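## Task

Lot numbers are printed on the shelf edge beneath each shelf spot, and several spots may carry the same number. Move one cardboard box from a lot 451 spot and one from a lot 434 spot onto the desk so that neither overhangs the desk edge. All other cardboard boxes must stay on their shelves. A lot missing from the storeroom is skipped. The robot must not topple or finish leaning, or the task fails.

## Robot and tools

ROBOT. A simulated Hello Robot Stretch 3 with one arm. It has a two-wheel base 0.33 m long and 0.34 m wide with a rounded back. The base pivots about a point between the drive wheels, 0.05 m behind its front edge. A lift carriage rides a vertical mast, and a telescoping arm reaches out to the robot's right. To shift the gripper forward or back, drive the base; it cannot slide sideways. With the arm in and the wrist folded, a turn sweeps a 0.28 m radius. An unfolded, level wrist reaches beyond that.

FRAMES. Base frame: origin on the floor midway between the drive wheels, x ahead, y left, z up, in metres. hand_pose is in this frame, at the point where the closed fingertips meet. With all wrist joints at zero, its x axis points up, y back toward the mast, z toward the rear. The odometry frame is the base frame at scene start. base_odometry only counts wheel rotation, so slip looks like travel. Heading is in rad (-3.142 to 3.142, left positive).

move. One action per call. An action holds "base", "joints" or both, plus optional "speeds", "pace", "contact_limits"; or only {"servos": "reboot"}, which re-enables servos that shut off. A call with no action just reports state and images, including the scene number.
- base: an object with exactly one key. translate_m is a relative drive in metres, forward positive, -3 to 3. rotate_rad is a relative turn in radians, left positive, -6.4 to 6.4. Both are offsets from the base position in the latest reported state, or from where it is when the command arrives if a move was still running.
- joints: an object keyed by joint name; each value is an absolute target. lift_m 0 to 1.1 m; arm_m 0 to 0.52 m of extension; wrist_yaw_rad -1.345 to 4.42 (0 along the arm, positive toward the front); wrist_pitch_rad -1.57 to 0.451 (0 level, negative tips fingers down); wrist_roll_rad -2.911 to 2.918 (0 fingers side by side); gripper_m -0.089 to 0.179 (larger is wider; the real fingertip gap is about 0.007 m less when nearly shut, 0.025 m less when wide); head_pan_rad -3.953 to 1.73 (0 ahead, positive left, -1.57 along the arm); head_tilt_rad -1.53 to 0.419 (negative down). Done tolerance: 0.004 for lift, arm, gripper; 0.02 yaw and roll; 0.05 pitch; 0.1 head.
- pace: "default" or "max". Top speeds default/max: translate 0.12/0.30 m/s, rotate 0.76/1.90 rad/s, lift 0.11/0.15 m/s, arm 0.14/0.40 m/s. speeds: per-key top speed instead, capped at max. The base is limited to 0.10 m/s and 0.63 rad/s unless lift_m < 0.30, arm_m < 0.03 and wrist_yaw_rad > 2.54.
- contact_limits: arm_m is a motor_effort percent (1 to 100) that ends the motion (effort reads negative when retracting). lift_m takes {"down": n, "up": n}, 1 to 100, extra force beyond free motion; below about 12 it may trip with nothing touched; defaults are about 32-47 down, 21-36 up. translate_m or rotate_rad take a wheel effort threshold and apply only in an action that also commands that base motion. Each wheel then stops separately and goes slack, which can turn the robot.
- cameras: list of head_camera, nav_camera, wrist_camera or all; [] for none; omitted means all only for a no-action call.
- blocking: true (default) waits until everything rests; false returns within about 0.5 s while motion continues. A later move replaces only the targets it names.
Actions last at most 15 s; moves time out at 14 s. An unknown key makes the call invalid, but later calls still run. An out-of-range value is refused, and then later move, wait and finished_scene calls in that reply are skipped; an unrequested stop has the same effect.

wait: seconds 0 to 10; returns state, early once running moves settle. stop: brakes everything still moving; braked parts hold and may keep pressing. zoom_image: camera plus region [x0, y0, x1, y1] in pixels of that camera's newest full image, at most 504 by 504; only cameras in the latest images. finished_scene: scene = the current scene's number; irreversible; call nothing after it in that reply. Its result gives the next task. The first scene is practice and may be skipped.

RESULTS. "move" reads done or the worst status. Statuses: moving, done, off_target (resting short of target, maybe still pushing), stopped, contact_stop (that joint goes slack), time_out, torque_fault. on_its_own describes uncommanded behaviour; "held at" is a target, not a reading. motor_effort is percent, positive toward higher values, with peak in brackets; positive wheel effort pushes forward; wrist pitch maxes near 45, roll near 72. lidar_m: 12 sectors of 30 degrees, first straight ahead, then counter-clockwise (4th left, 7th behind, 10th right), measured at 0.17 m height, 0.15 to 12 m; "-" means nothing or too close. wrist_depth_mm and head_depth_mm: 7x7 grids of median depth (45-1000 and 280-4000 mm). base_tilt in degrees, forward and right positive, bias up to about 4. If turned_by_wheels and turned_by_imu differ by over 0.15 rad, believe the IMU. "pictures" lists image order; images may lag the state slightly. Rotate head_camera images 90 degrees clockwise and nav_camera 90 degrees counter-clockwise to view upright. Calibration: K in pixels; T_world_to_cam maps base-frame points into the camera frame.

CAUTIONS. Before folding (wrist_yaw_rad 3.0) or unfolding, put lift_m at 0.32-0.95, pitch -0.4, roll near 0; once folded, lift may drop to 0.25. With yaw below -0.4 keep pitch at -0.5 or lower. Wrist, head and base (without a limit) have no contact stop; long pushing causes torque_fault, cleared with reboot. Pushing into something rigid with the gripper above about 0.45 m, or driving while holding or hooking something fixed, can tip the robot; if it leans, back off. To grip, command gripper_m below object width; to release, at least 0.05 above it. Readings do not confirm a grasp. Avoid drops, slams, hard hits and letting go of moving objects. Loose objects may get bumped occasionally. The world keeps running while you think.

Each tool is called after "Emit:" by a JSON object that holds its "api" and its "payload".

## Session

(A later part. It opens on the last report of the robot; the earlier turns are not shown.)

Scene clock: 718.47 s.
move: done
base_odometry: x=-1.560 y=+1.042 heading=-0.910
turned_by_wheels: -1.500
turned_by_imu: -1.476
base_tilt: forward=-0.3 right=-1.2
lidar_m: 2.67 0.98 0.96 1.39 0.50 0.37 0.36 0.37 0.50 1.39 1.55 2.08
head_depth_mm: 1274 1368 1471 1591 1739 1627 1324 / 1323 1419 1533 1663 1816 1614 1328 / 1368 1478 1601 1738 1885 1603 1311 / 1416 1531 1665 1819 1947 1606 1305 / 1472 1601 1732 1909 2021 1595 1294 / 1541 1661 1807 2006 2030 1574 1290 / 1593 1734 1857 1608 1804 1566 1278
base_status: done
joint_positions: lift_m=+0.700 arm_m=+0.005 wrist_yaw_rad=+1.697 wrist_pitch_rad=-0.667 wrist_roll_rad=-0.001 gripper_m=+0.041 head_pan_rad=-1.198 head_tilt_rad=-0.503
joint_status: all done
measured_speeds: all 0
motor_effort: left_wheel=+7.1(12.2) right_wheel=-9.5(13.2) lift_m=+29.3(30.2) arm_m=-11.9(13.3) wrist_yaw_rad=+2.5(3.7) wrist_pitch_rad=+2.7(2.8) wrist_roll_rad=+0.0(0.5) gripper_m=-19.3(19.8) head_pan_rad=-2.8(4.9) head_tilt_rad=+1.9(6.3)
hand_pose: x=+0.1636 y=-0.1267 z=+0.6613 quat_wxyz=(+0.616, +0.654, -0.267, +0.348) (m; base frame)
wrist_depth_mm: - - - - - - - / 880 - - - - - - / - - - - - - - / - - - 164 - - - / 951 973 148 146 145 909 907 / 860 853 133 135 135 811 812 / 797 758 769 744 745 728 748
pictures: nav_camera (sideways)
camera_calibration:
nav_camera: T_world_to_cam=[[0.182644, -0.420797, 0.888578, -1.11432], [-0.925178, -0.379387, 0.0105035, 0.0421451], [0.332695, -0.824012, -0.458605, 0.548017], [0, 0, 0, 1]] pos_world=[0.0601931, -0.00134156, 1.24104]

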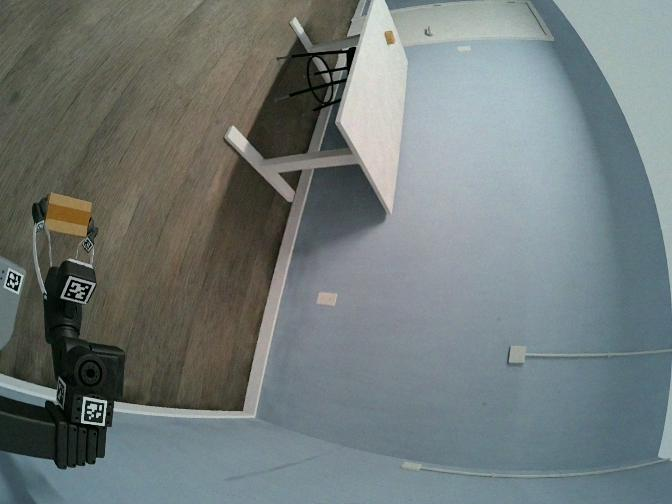

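Emit:
{"api": "move", "payload": {"base": {"translate_m":1.3}, "joints": {"head_pan_rad":-1.57,"head_tilt_rad":-0.7}, "contact_limits": {"translate_m":35}, "cameras": ["nav_camera","head_camera"]}}

Scene clock: 738.63 s.
move: done
base_odometry: x=-0.762 y=+0.016 heading=-0.910
turned_by_wheels: +0.000
turned_by_imu: +0.000
base_tilt: forward=-0.3 right=-1.2
lidar_m: 2.64 0.98 0.71 0.69 0.71 1.70 1.64 1.70 1.66 1.11 1.10 2.24
head_depth_mm: 1328 1488 1669 1926 1696 1395 1182 / 1327 1482 1403 1094 1676 1388 1186 / 1326 1472 1317 1081 1585 1367 405 / 1322 1478 1289 1068 1666 1373 395 / 1320 1462 1276 1055 1654 1363 1163 / 1317 1478 1261 1048 1584 1363 1161 / 1327 1476 1252 1040 1588 1350 1160
base_status: done
joint_positions: lift_m=+0.700 arm_m=+0.005 wrist_yaw_rad=+1.697 wrist_pitch_rad=-0.667 wrist_roll_rad=-0.001 gripper_m=+0.041 head_pan_rad=-1.570 head_tilt_rad=-0.700
joint_status: all done
measured_speeds: all 0
motor_effort: left_wheel=+2.8(12.5) right_wheel=+6.6(10.5) lift_m=+27.2(29.5) arm_m=-0.4(10.2) wrist_yaw_rad=+2.8(3.6) wrist_pitch_rad=+2.7(2.9) wrist_roll_rad=+0.4(0.5) gripper_m=-19.2(20.1) head_pan_rad=+3.5(4.8) head_tilt_rad=-6.0(7.7)
contact_limits: translate_m 35 (maximum 100)
hand_pose: x=+0.1636 y=-0.1267 z=+0.6613 quat_wxyz=(+0.616, +0.654, -0.267, +0.348) (m; base frame)
wrist_depth_mm: - - - - - - - / - - - - - - - / - - - - - - - / - - - 163 - - - / 940 972 148 146 145 914 926 / 855 860 133 135 136 800 809 / 789 759 740 735 734 724 748
pictures: head_camera (sideways), nav_camera (sideways)
camera_calibration:
head_camera: T_world_to_cam=[[-0.0467528, 0.602594, -0.796677, 1.0521], [0.997493, -0.0142449, -0.0693123, 0.0837179], [-0.0531158, -0.797921, -0.600418, 0.737246], [0, 0, 0, 1]] pos_world=[0.0048402, -0.044536, 1.28665]
nav_camera: T_world_to_cam=[[0.017556, -0.623725, 0.781447, -0.973666], [-0.999788, -0.0193888, 0.00698567, 0.0471334], [0.0107942, -0.781403, -0.623933, 0.765064], [0, 0, 0, 1]] pos_world=[0.0559587, -0.00856182, 1.23789]

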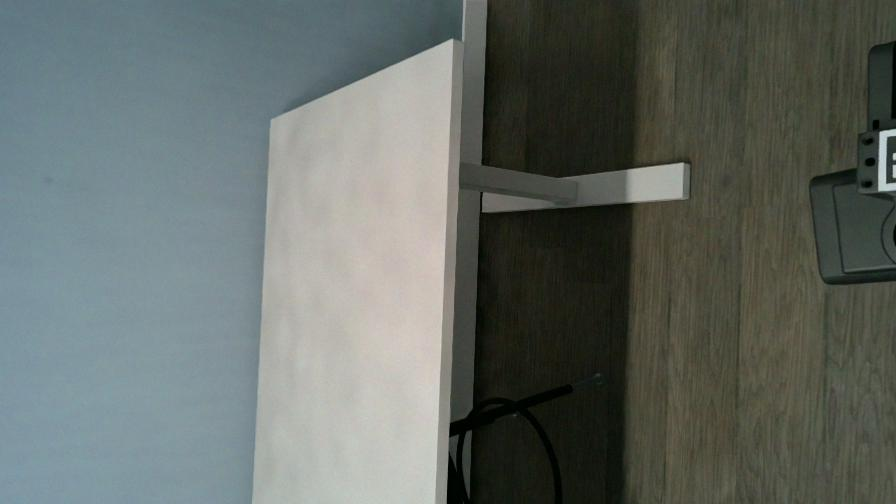

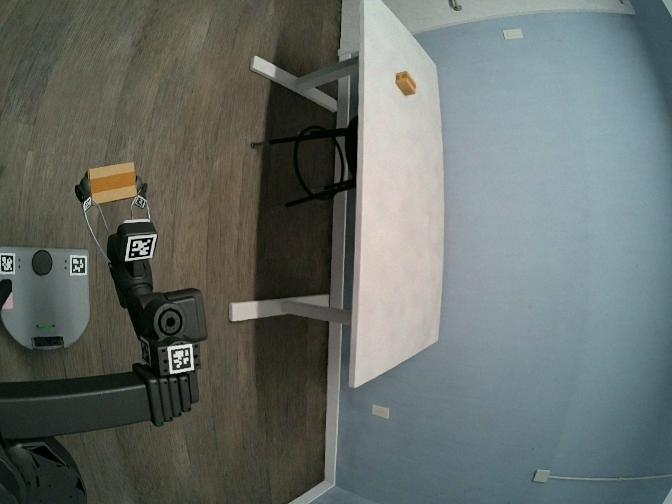

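Emit:
{"api": "move", "payload": {"base": {"rotate_rad":-0.35}, "joints": {"lift_m":0.9}}}

Emit:
{"api": "move", "payload": {"base": {"translate_m":0.42}, "contact_limits": {"translate_m":35}}}

Emit:
{"api": "move", "payload": {"base": {"rotate_rad":0.35}}}

Emit:
{"api": "move", "payload": {"joints": {"wrist_yaw_rad":0}, "speeds": {"wrist_yaw_rad":0.8}, "cameras": ["nav_camera","head_camera"]}}

Scene clock: 765.73 s.
move: done
base_odometry: x=-0.762 y=+0.016 heading=-1.259
turned_by_wheels: -0.350
turned_by_imu: -0.344
base_tilt: forward=-0.3 right=-1.3
lidar_m: 2.64 1.63 0.84 0.69 0.69 0.76 1.65 1.64 1.81 1.16 1.11 1.10
head_depth_mm: 1573 1794 2080 2170 1755 - 1135 / 1520 1720 1966 2130 1733 - - / 1458 1649 1870 2055 1677 - - / 1404 1584 1791 1961 1679 - - / 1363 1518 1289 1407 1585 1365 1213 / 1318 1461 1267 1048 1641 1350 1237 / 1273 1416 1252 993 1637 1355 -
base_status: done
joint_positions: lift_m=+0.900 arm_m=+0.005 wrist_yaw_rad=+1.697 wrist_pitch_rad=-0.667 wrist_roll_rad=-0.001 gripper_m=+0.041 head_pan_rad=-1.570 head_tilt_rad=-0.700
joint_status: all done
measured_speeds: all 0
motor_effort: left_wheel=+7.7(12.3) right_wheel=-11.1(13.8) lift_m=+31.2(35.0) arm_m=+2.2(3.1) wrist_yaw_rad=+1.3(3.1) wrist_pitch_rad=+2.7(2.8) wrist_roll_rad=+0.2(0.4) gripper_m=-19.2(19.9) head_pan_rad=+3.8(4.1) head_tilt_rad=-5.2(6.3)
hand_pose: x=+0.1635 y=-0.1266 z=+0.8612 quat_wxyz=(+0.616, +0.654, -0.267, +0.348) (m; base frame)
wrist_depth_mm: - - - - - - - / - - - - - - - / - - - - - - - / - - - 164 - - - / - - 148 145 145 - - / - - 133 135 135 - - / 955 938 927 929 926 888 939
pictures: none

Scene clock: 771.07 s.
move: done
base_odometry: x=-0.633 y=-0.384 heading=-1.259
turned_by_wheels: +0.000
turned_by_imu: +0.000
base_tilt: forward=-0.2 right=-1.1
lidar_m: 2.46 1.97 1.01 0.83 0.83 0.92 2.05 2.03 1.79 0.94 0.82 1.18
head_depth_mm: 1439 1622 1854 1102 1755 - 1135 / 1374 1545 1402 1084 1737 - - / 1329 1499 1310 1031 1617 - - / 1286 1435 1292 977 1670 - - / 1242 1381 1276 936 1658 1367 1215 / 1197 1323 1264 925 1548 1349 1233 / 1159 1280 1249 916 1546 1319 -
base_status: done
joint_positions: lift_m=+0.900 arm_m=+0.005 wrist_yaw_rad=+1.697 wrist_pitch_rad=-0.667 wrist_roll_rad=-0.001 gripper_m=+0.041 head_pan_rad=-1.570 head_tilt_rad=-0.700
joint_status: not commanded
measured_speeds: all 0
motor_effort: left_wheel=+6.2(13.0) right_wheel=+3.6(9.8) lift_m=+28.4(31.0) arm_m=+3.2(3.9) wrist_yaw_rad=+1.7(3.8) wrist_pitch_rad=+2.7(2.8) wrist_roll_rad=+0.3(0.4) gripper_m=-19.3(19.9) head_pan_rad=+2.1(3.8) head_tilt_rad=-4.3(6.1)
contact_limits: translate_m 35 (maximum 100)
hand_pose: x=+0.1635 y=-0.1266 z=+0.8612 quat_wxyz=(+0.616, +0.654, -0.267, +0.348) (m; base frame)
wrist_depth_mm: - - - - - - - / - - - - - - - / - - - - - - - / - - - 163 - - - / - - 147 146 145 - - / - - 133 136 135 - - / 984 943 925 915 923 899 910
pictures: none

Scene clock: 772.73 s.
move: done
base_odometry: x=-0.633 y=-0.384 heading=-0.910
turned_by_wheels: +0.350
turned_by_imu: +0.344
base_tilt: forward=-0.2 right=-1.2
lidar_m: 2.24 1.19 0.86 0.83 0.86 1.18 2.03 2.07 1.16 0.82 1.12 2.04
head_depth_mm: 1199 1342 1346 969 1528 - 1136 / 1200 1345 1330 957 1687 - - / 1209 1341 1304 950 1671 - - / 1200 1337 1300 945 1608 - - / 1204 1347 1276 933 1601 1358 1216 / 1205 1339 1264 923 1590 1355 1235 / 1201 1344 1242 917 1628 1350 -
base_status: done
joint_positions: lift_m=+0.900 arm_m=+0.005 wrist_yaw_rad=+1.697 wrist_pitch_rad=-0.667 wrist_roll_rad=-0.001 gripper_m=+0.041 head_pan_rad=-1.570 head_tilt_rad=-0.700
joint_status: not commanded
measured_speeds: all 0
motor_effort: left_wheel=-8.7(13.0) right_wheel=+8.1(12.3) lift_m=+27.0(28.5) arm_m=+2.8(4.0) wrist_yaw_rad=+2.2(3.4) wrist_pitch_rad=+2.8(2.8) wrist_roll_rad=+0.3(0.3) gripper_m=-19.3(19.7) head_pan_rad=+2.9(3.1) head_tilt_rad=-5.0(5.8)
hand_pose: x=+0.1635 y=-0.1266 z=+0.8612 quat_wxyz=(+0.616, +0.654, -0.267, +0.348) (m; base frame)
wrist_depth_mm: - - - - - - - / - - - - - - - / - - - - - - - / - - - 163 - - - / - - 147 146 145 - - / - - 133 135 136 - - / 988 946 932 908 934 904 927
pictures: none

Scene clock: 775.47 s.
move: done
base_odometry: x=-0.633 y=-0.384 heading=-0.910
turned_by_wheels: +0.000
turned_by_imu: +0.000
base_tilt: forward=-0.3 right=-1.2
lidar_m: 2.24 1.19 0.86 0.83 0.86 1.18 2.03 2.07 1.16 0.82 1.12 2.04
head_depth_mm: 1204 1340 1342 967 1512 - - / 1207 1335 1325 962 1679 - - / 1203 1342 1313 952 1629 - - / 1200 1341 1295 943 1318 305 - / 1203 1344 1277 934 1612 1271 1165 / 1207 1343 1264 929 1584 1356 1156 / 1208 1345 1247 916 1631 1349 1147
base_status: not commanded
joint_positions: lift_m=+0.900 arm_m=+0.005 wrist_yaw_rad=+0.003 wrist_pitch_rad=-0.667 wrist_roll_rad=-0.001 gripper_m=+0.041 head_pan_rad=-1.570 head_tilt_rad=-0.700
joint_status: all done
measured_speeds: all 0
motor_effort: left_wheel=-9.0(9.1) right_wheel=+7.8(8.8) lift_m=+25.7(27.7) arm_m=+1.3(3.3) wrist_yaw_rad=-2.5(6.4) wrist_pitch_rad=+2.7(2.8) wrist_roll_rad=+0.2(0.6) gripper_m=-19.0(19.8) head_pan_rad=+2.1(3.4) head_tilt_rad=-5.2(5.8)
hand_pose: x=-0.0210 y=-0.3363 z=+0.8612 quat_wxyz=(+0.669, +0.233, -0.667, -0.231) (m; base frame)
wrist_depth_mm: - - - - - - - / - - - - - - - / - - - - - - - / - - - 163 - - - / - - 148 146 145 - - / - - 133 135 135 - - / 975 936 927 909 934 894 936
pictures: head_camera (sideways), nav_camera (sideways)
camera_calibration:
head_camera: T_world_to_cam=[[-0.0468711, 0.602654, -0.796625, 1.05204], [0.997493, -0.0140849, -0.0693449, 0.083767], [-0.0530113, -0.797879, -0.600483, 0.737331], [0, 0, 0, 1]] pos_world=[0.00484013, -0.0445356, 1.28665]
nav_camera: T_world_to_cam=[[0.0176176, -0.623786, 0.781397, -0.973545], [-0.999787, -0.0194277, 0.00703246, 0.047077], [0.010794, -0.781354, -0.623995, 0.76522], [0, 0, 0, 1]] pos_world=[0.0559587, -0.00846158, 1.23789]

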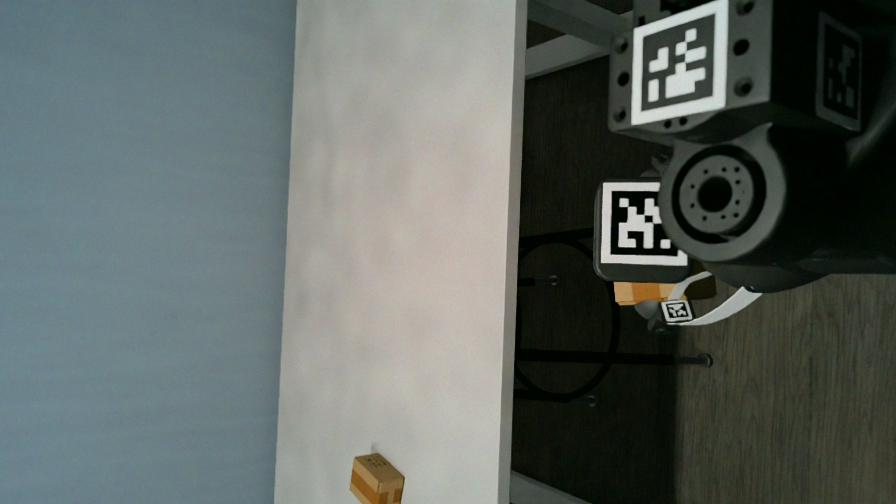

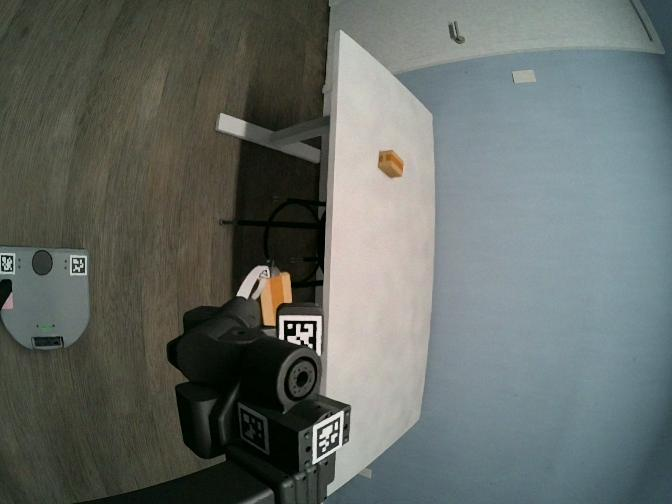

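Emit:
{"api": "move", "payload": {"joints": {"arm_m":0.5}}}

Emit:
{"api": "move", "payload": {"joints": {"lift_m":0.81}, "cameras": ["head_camera"]}}

Emit:
{"api": "move", "payload": {"joints": {"lift_m":0.755}, "speeds": {"lift_m":0.03}, "contact_limits": {"lift_m":{"down":13}}, "cameras": ["head_camera"]}}

Scene clock: 790.30 s.
move: done
base_odometry: x=-0.633 y=-0.384 heading=-0.910
turned_by_wheels: +0.000
turned_by_imu: +0.000
base_tilt: forward=-0.4 right=-1.1
lidar_m: 2.24 1.19 0.86 0.83 0.86 1.17 2.03 2.07 1.16 0.82 1.12 2.04
head_depth_mm: 1204 1344 1348 304 - 1365 1184 / 1202 1320 430 384 1591 1390 1182 / 1202 1277 606 948 1630 1383 1176 / 1204 1325 677 940 1612 1373 1165 / 1204 1345 1279 930 1606 1360 1162 / 1205 1350 1257 922 1584 1346 1161 / 1204 1348 1243 916 1626 1343 1148
base_status: not commanded
joint_positions: lift_m=+0.900 arm_m=+0.500 wrist_yaw_rad=+0.003 wrist_pitch_rad=-0.667 wrist_roll_rad=-0.001 gripper_m=+0.041 head_pan_rad=-1.570 head_tilt_rad=-0.700
joint_status: all done
measured_speeds: all 0
motor_effort: left_wheel=-8.4(9.3) right_wheel=+8.5(8.9) lift_m=+24.7(25.5) arm_m=+13.1(15.1) wrist_yaw_rad=-2.6(4.8) wrist_pitch_rad=+2.6(2.9) wrist_roll_rad=+0.2(0.5) gripper_m=-19.1(19.8) head_pan_rad=+1.7(3.1) head_tilt_rad=-3.8(5.1)
hand_pose: x=-0.0210 y=-0.8313 z=+0.8612 quat_wxyz=(+0.669, +0.233, -0.667, -0.231) (m; base frame)
wrist_depth_mm: - - - - - - - / - - - - - - - / - - - - - - - / - - 161 160 158 - - / - - 148 146 145 - - / - - 133 136 136 - - / - - - 160 - 110 -
pictures: none

Scene clock: 791.97 s.
move: done
base_odometry: x=-0.633 y=-0.384 heading=-0.910
turned_by_wheels: +0.000
turned_by_imu: +0.000
base_tilt: forward=-0.2 right=-1.1
lidar_m: 2.24 1.19 0.86 0.83 0.86 1.18 2.03 2.06 1.16 0.82 1.12 2.04
head_depth_mm: 1209 1343 1343 970 854 298 - / 1206 1344 1325 445 368 330 1166 / 1203 1334 648 880 1627 1384 1175 / 1201 1342 1213 876 1620 1373 1166 / 1206 1346 1284 935 1600 1358 1171 / 1201 1349 1259 925 1584 1358 1157 / 1204 1344 1249 916 1626 1353 1147
base_status: not commanded
joint_positions: lift_m=+0.810 arm_m=+0.500 wrist_yaw_rad=+0.003 wrist_pitch_rad=-0.667 wrist_roll_rad=-0.001 gripper_m=+0.041 head_pan_rad=-1.570 head_tilt_rad=-0.700
joint_status: all done
measured_speeds: all 0
motor_effort: left_wheel=-8.7(9.2) right_wheel=+8.2(8.9) lift_m=+23.9(26.3) arm_m=+12.0(13.6) wrist_yaw_rad=-3.6(5.7) wrist_pitch_rad=+2.7(2.8) wrist_roll_rad=+0.1(0.4) gripper_m=-19.0(19.7) head_pan_rad=+1.9(2.7) head_tilt_rad=-4.0(4.4)
hand_pose: x=-0.0210 y=-0.8313 z=+0.7712 quat_wxyz=(+0.669, +0.233, -0.667, -0.231) (m; base frame)
wrist_depth_mm: - - - - - - - / - - - - - - - / - - - - - - - / - - 162 161 158 - - / - - 148 146 145 - - / - - 133 135 136 - - / - - - 160 - 110 -
pictures: head_camera (sideways)
camera_calibration:
head_camera: T_world_to_cam=[[-0.0468711, 0.602654, -0.796625, 1.05204], [0.997493, -0.0140849, -0.0693449, 0.083767], [-0.0530113, -0.797879, -0.600483, 0.737331], [0, 0, 0, 1]] pos_world=[0.00484013, -0.0445356, 1.28665]

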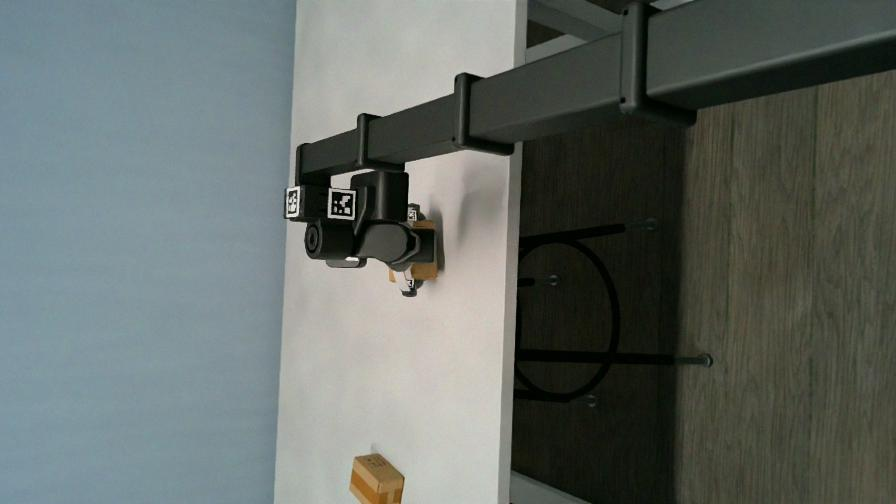

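Scene clock: 793.80 s.
move: contact_stop
base_odometry: x=-0.633 y=-0.384 heading=-0.910
turned_by_wheels: +0.000
turned_by_imu: +0.000
base_tilt: forward=-0.4 right=-1.3
lidar_m: 2.23 1.19 0.86 0.83 0.86 1.17 2.03 2.07 1.16 0.82 1.11 2.04
head_depth_mm: 1209 1344 1343 972 1522 346 290 / 1198 1343 1333 889 404 336 1111 / 1204 1349 1316 667 1632 1386 1178 / 1203 1348 1298 849 1611 1373 1167 / 1210 1344 1276 934 1613 1366 1164 / 1207 1344 1262 927 1592 1361 1161 / 1205 1350 1246 917 1632 1351 1153
base_status: not commanded
joint_positions: lift_m=+0.770 arm_m=+0.500 wrist_yaw_rad=+0.003 wrist_pitch_rad=-0.576 wrist_roll_rad=+0.010 gripper_m=+0.041 head_pan_rad=-1.570 head_tilt_rad=-0.700
joint_status: lift_m contact_stop (moved -0.040 of -0.055)
measured_speeds: translate_m=+0.000 rotate_rad=+0.000 lift_m=+0.007 arm_m=+0.000 wrist_yaw_rad=+0.000 wrist_pitch_rad=-0.024 wrist_roll_rad=+0.000 head_pan_rad=+0.000 head_tilt_rad=+0.000
on_its_own: lift_m is slack since a contact_stop (your +0.755 is given up); wrist_pitch_rad is at rest, and its effort (-13.9) is outside its rest range (-8 to +12)
motor_effort: left_wheel=-5.8(9.1) right_wheel=+4.6(8.7) lift_m=+18.8(25.3) arm_m=+10.0(12.1) wrist_yaw_rad=-2.1(4.2) wrist_pitch_rad=-13.9(15.6) wrist_roll_rad=-3.3(3.5) gripper_m=-18.9(19.7) head_pan_rad=+1.7(2.2) head_tilt_rad=-4.0(4.7)
contact_limits: lift_m down 13 (down: maximum 72; up: maximum 65)
hand_pose: x=-0.0210 y=-0.8468 z=+0.7489 quat_wxyz=(+0.675, +0.201, -0.681, -0.201) (m; base frame)
wrist_depth_mm: - - - - - - - / - - - - - - - / - - - - - - - / - - - 165 164 - - / - - 148 147 146 - - / - 122 133 136 135 - - / - - 143 154 - 110 -
pictures: head_camera (sideways)
camera_calibration:
head_camera: T_world_to_cam=[[-0.0468711, 0.602654, -0.796625, 1.05204], [0.997493, -0.0140849, -0.0693449, 0.083767], [-0.0530113, -0.797879, -0.600483, 0.737331], [0, 0, 0, 1]] pos_world=[0.00484013, -0.0445356, 1.28665]

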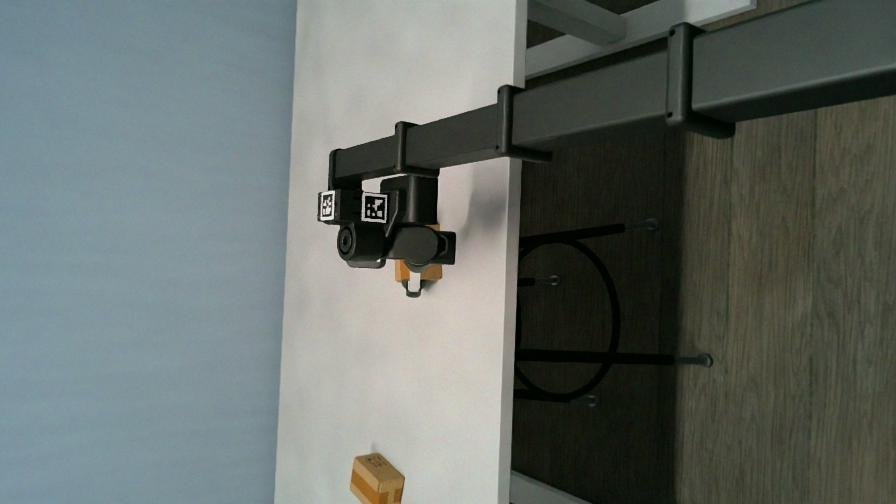

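Emit:
{"api": "move", "payload": {"joints": {"lift_m":0.776}}}

Emit:
{"api": "move", "payload": {"joints": {"gripper_m":0.17}}}

Emit:
{"api": "move", "payload": {"joints": {"lift_m":0.92}}}

Emit:
{"api": "move", "payload": {"joints": {"arm_m":0.1}, "cameras": ["head_camera"]}}

Scene clock: 799.17 s.
move: done
base_odometry: x=-0.633 y=-0.384 heading=-0.910
turned_by_wheels: +0.000
turned_by_imu: +0.000
base_tilt: forward=-0.4 right=-1.1
lidar_m: 2.24 1.19 0.86 0.83 0.86 1.18 2.03 2.07 1.16 0.82 1.11 2.04
head_depth_mm: 1201 1344 1344 971 1510 328 290 / 1202 1340 1328 888 401 328 1137 / 1208 1342 1311 666 1627 1376 1172 / 1209 1341 1290 847 1608 1366 1171 / 1207 1345 1282 933 1611 1375 1160 / 1206 1340 1258 925 1601 1361 1160 / 1207 1344 1252 915 1630 1348 1155
base_status: not commanded
joint_positions: lift_m=+0.776 arm_m=+0.500 wrist_yaw_rad=+0.003 wrist_pitch_rad=-0.599 wrist_roll_rad=+0.010 gripper_m=+0.041 head_pan_rad=-1.570 head_tilt_rad=-0.700
joint_status: all done
measured_speeds: all 0
on_its_own: wrist_pitch_rad is at rest, and its effort (-9.9) is outside its rest range (-8 to +12)
motor_effort: left_wheel=-5.2(5.7) right_wheel=+5.0(5.4) lift_m=+18.3(26.7) arm_m=+6.8(7.0) wrist_yaw_rad=-3.5(4.4) wrist_pitch_rad=-9.9(10.0) wrist_roll_rad=-3.4(3.4) gripper_m=-19.2(19.6) head_pan_rad=+1.2(1.7) head_tilt_rad=-3.5(4.1)
hand_pose: x=-0.0210 y=-0.8430 z=+0.7503 quat_wxyz=(+0.673, +0.209, -0.678, -0.209) (m; base frame)
wrist_depth_mm: - - - - - - - / - - - - - - - / - - - - - - - / - - 162 161 160 - - / - - 147 145 145 - - / - - 133 135 135 - - / - - 147 158 - 110 -
pictures: none

Scene clock: 801.00 s.
move: done
base_odometry: x=-0.633 y=-0.384 heading=-0.910
turned_by_wheels: +0.000
turned_by_imu: +0.000
base_tilt: forward=-0.3 right=-1.1
lidar_m: 2.24 1.19 0.86 0.83 0.86 1.18 2.03 2.07 1.16 0.82 1.12 2.04
head_depth_mm: 1207 1352 1338 972 1525 329 290 / 1199 1346 1324 888 402 328 1137 / 1203 1346 1298 667 1630 1383 1173 / 1206 1340 1299 843 1618 1374 1170 / 1203 1349 1281 933 1600 1363 1171 / 1208 1343 1260 926 1585 1356 1162 / 1200 1351 1244 917 1632 1357 1152
base_status: not commanded
joint_positions: lift_m=+0.776 arm_m=+0.500 wrist_yaw_rad=+0.002 wrist_pitch_rad=-0.659 wrist_roll_rad=+0.004 gripper_m=+0.170 head_pan_rad=-1.570 head_tilt_rad=-0.700
joint_status: all done
measured_speeds: all 0
motor_effort: left_wheel=-5.4(5.9) right_wheel=+4.4(5.8) lift_m=+30.6(31.4) arm_m=+4.6(6.7) wrist_yaw_rad=-1.5(4.4) wrist_pitch_rad=+1.2(10.0) wrist_roll_rad=-1.4(3.5) gripper_m=+0.9(82.8) head_pan_rad=+1.4(1.9) head_tilt_rad=-2.7(3.9)
hand_pose: x=-0.0212 y=-0.8328 z=+0.7388 quat_wxyz=(+0.668, +0.229, -0.670, -0.229) (m; base frame)
wrist_depth_mm: - - - - - - - / - - - - - - - / - - - 165 - - - / - - 153 148 147 - - / - 143 133 133 136 - - / - 124 146 153 149 - - / - - - - - - 106
pictures: none

Scene clock: 803.13 s.
move: done
base_odometry: x=-0.633 y=-0.384 heading=-0.910
turned_by_wheels: +0.000
turned_by_imu: +0.000
base_tilt: forward=-0.2 right=-1.1
lidar_m: 2.24 1.19 0.86 0.83 0.86 1.17 2.03 2.07 1.16 0.82 1.12 2.04
head_depth_mm: 1201 1350 1274 292 - 1364 1189 / 1197 1306 382 892 1640 1389 1173 / 1202 581 1122 947 1627 1381 1177 / 1204 1296 698 934 1612 1368 1172 / 1205 1338 1276 930 1608 1359 1166 / 1205 1345 1260 923 1590 1360 1161 / 1204 1348 1249 919 1627 1347 1153
base_status: not commanded
joint_positions: lift_m=+0.920 arm_m=+0.500 wrist_yaw_rad=+0.002 wrist_pitch_rad=-0.660 wrist_roll_rad=+0.004 gripper_m=+0.170 head_pan_rad=-1.570 head_tilt_rad=-0.700
joint_status: all done
measured_speeds: all 0
motor_effort: left_wheel=-5.6(6.0) right_wheel=+4.5(5.6) lift_m=+29.8(34.2) arm_m=+3.6(5.4) wrist_yaw_rad=-3.3(3.8) wrist_pitch_rad=+1.3(1.5) wrist_roll_rad=-1.5(1.7) gripper_m=+0.5(1.2) head_pan_rad=+1.5(1.5) head_tilt_rad=-3.2(3.9)
hand_pose: x=-0.0212 y=-0.8327 z=+0.8826 quat_wxyz=(+0.668, +0.229, -0.670, -0.229) (m; base frame)
wrist_depth_mm: - - - - - - - / - - - - - - - / - - - - - - - / - - - - - - - / - 143 - - - - - / - 124 - 267 - - - / - - - 246 248 - 106
pictures: none

Scene clock: 807.27 s.
move: done
base_odometry: x=-0.633 y=-0.384 heading=-0.910
turned_by_wheels: +0.000
turned_by_imu: +0.000
base_tilt: forward=-0.3 right=-1.2
lidar_m: 2.24 1.19 0.86 0.83 0.86 1.18 2.03 2.07 1.16 0.82 1.12 2.04
head_depth_mm: 1205 1346 1343 1099 - 1358 1187 / 1204 1346 1325 - - 1348 1181 / 1208 1342 1308 1033 - 1317 1179 / 1200 1345 1288 943 429 1306 1169 / 1204 1346 1277 931 1244 1367 1162 / 1201 1346 1259 927 1590 1359 1161 / 1200 1347 1244 918 1621 1349 1152
base_status: not commanded
joint_positions: lift_m=+0.920 arm_m=+0.100 wrist_yaw_rad=+0.002 wrist_pitch_rad=-0.660 wrist_roll_rad=+0.004 gripper_m=+0.170 head_pan_rad=-1.570 head_tilt_rad=-0.700
joint_status: all done
measured_speeds: all 0
motor_effort: left_wheel=-5.5(5.8) right_wheel=+4.6(5.7) lift_m=+25.3(29.4) arm_m=-12.4(15.2) wrist_yaw_rad=-2.0(3.9) wrist_pitch_rad=+1.4(1.5) wrist_roll_rad=-1.5(1.8) gripper_m=+0.8(1.2) head_pan_rad=+1.3(1.4) head_tilt_rad=-2.2(3.7)
hand_pose: x=-0.0212 y=-0.4327 z=+0.8826 quat_wxyz=(+0.668, +0.230, -0.670, -0.229) (m; base frame)
wrist_depth_mm: - 593 - 524 - - - / - - - 516 - - - / - - - - - - - / - - - - - - - / - - - - - - - / 123 141 - - - - - / 116 955 966 976 952 939 106
pictures: head_camera (sideways)
camera_calibration:
head_camera: T_world_to_cam=[[-0.0468711, 0.602654, -0.796625, 1.05204], [0.997493, -0.0140849, -0.0693449, 0.083767], [-0.0530113, -0.797879, -0.600483, 0.737331], [0, 0, 0, 1]] pos_world=[0.00484013, -0.0445356, 1.28665]

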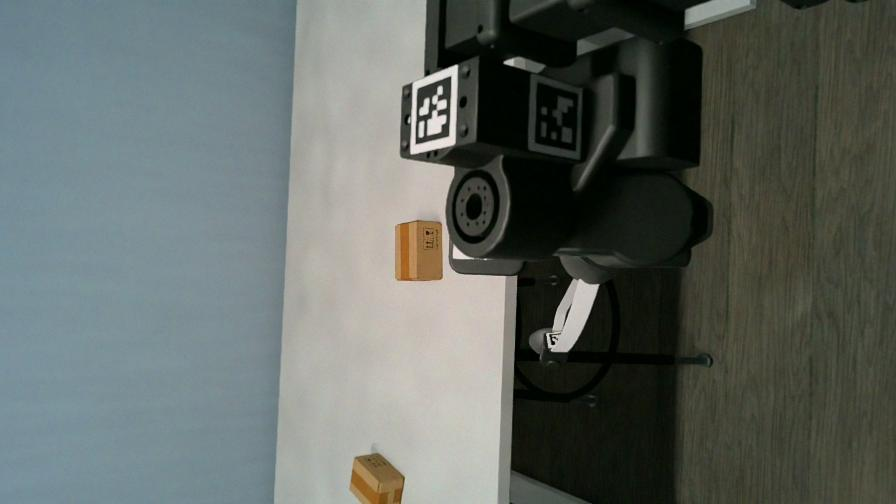

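Emit:
{"api": "finished_scene", "payload": {"scene": 2}}

The scene is finished: the task was done.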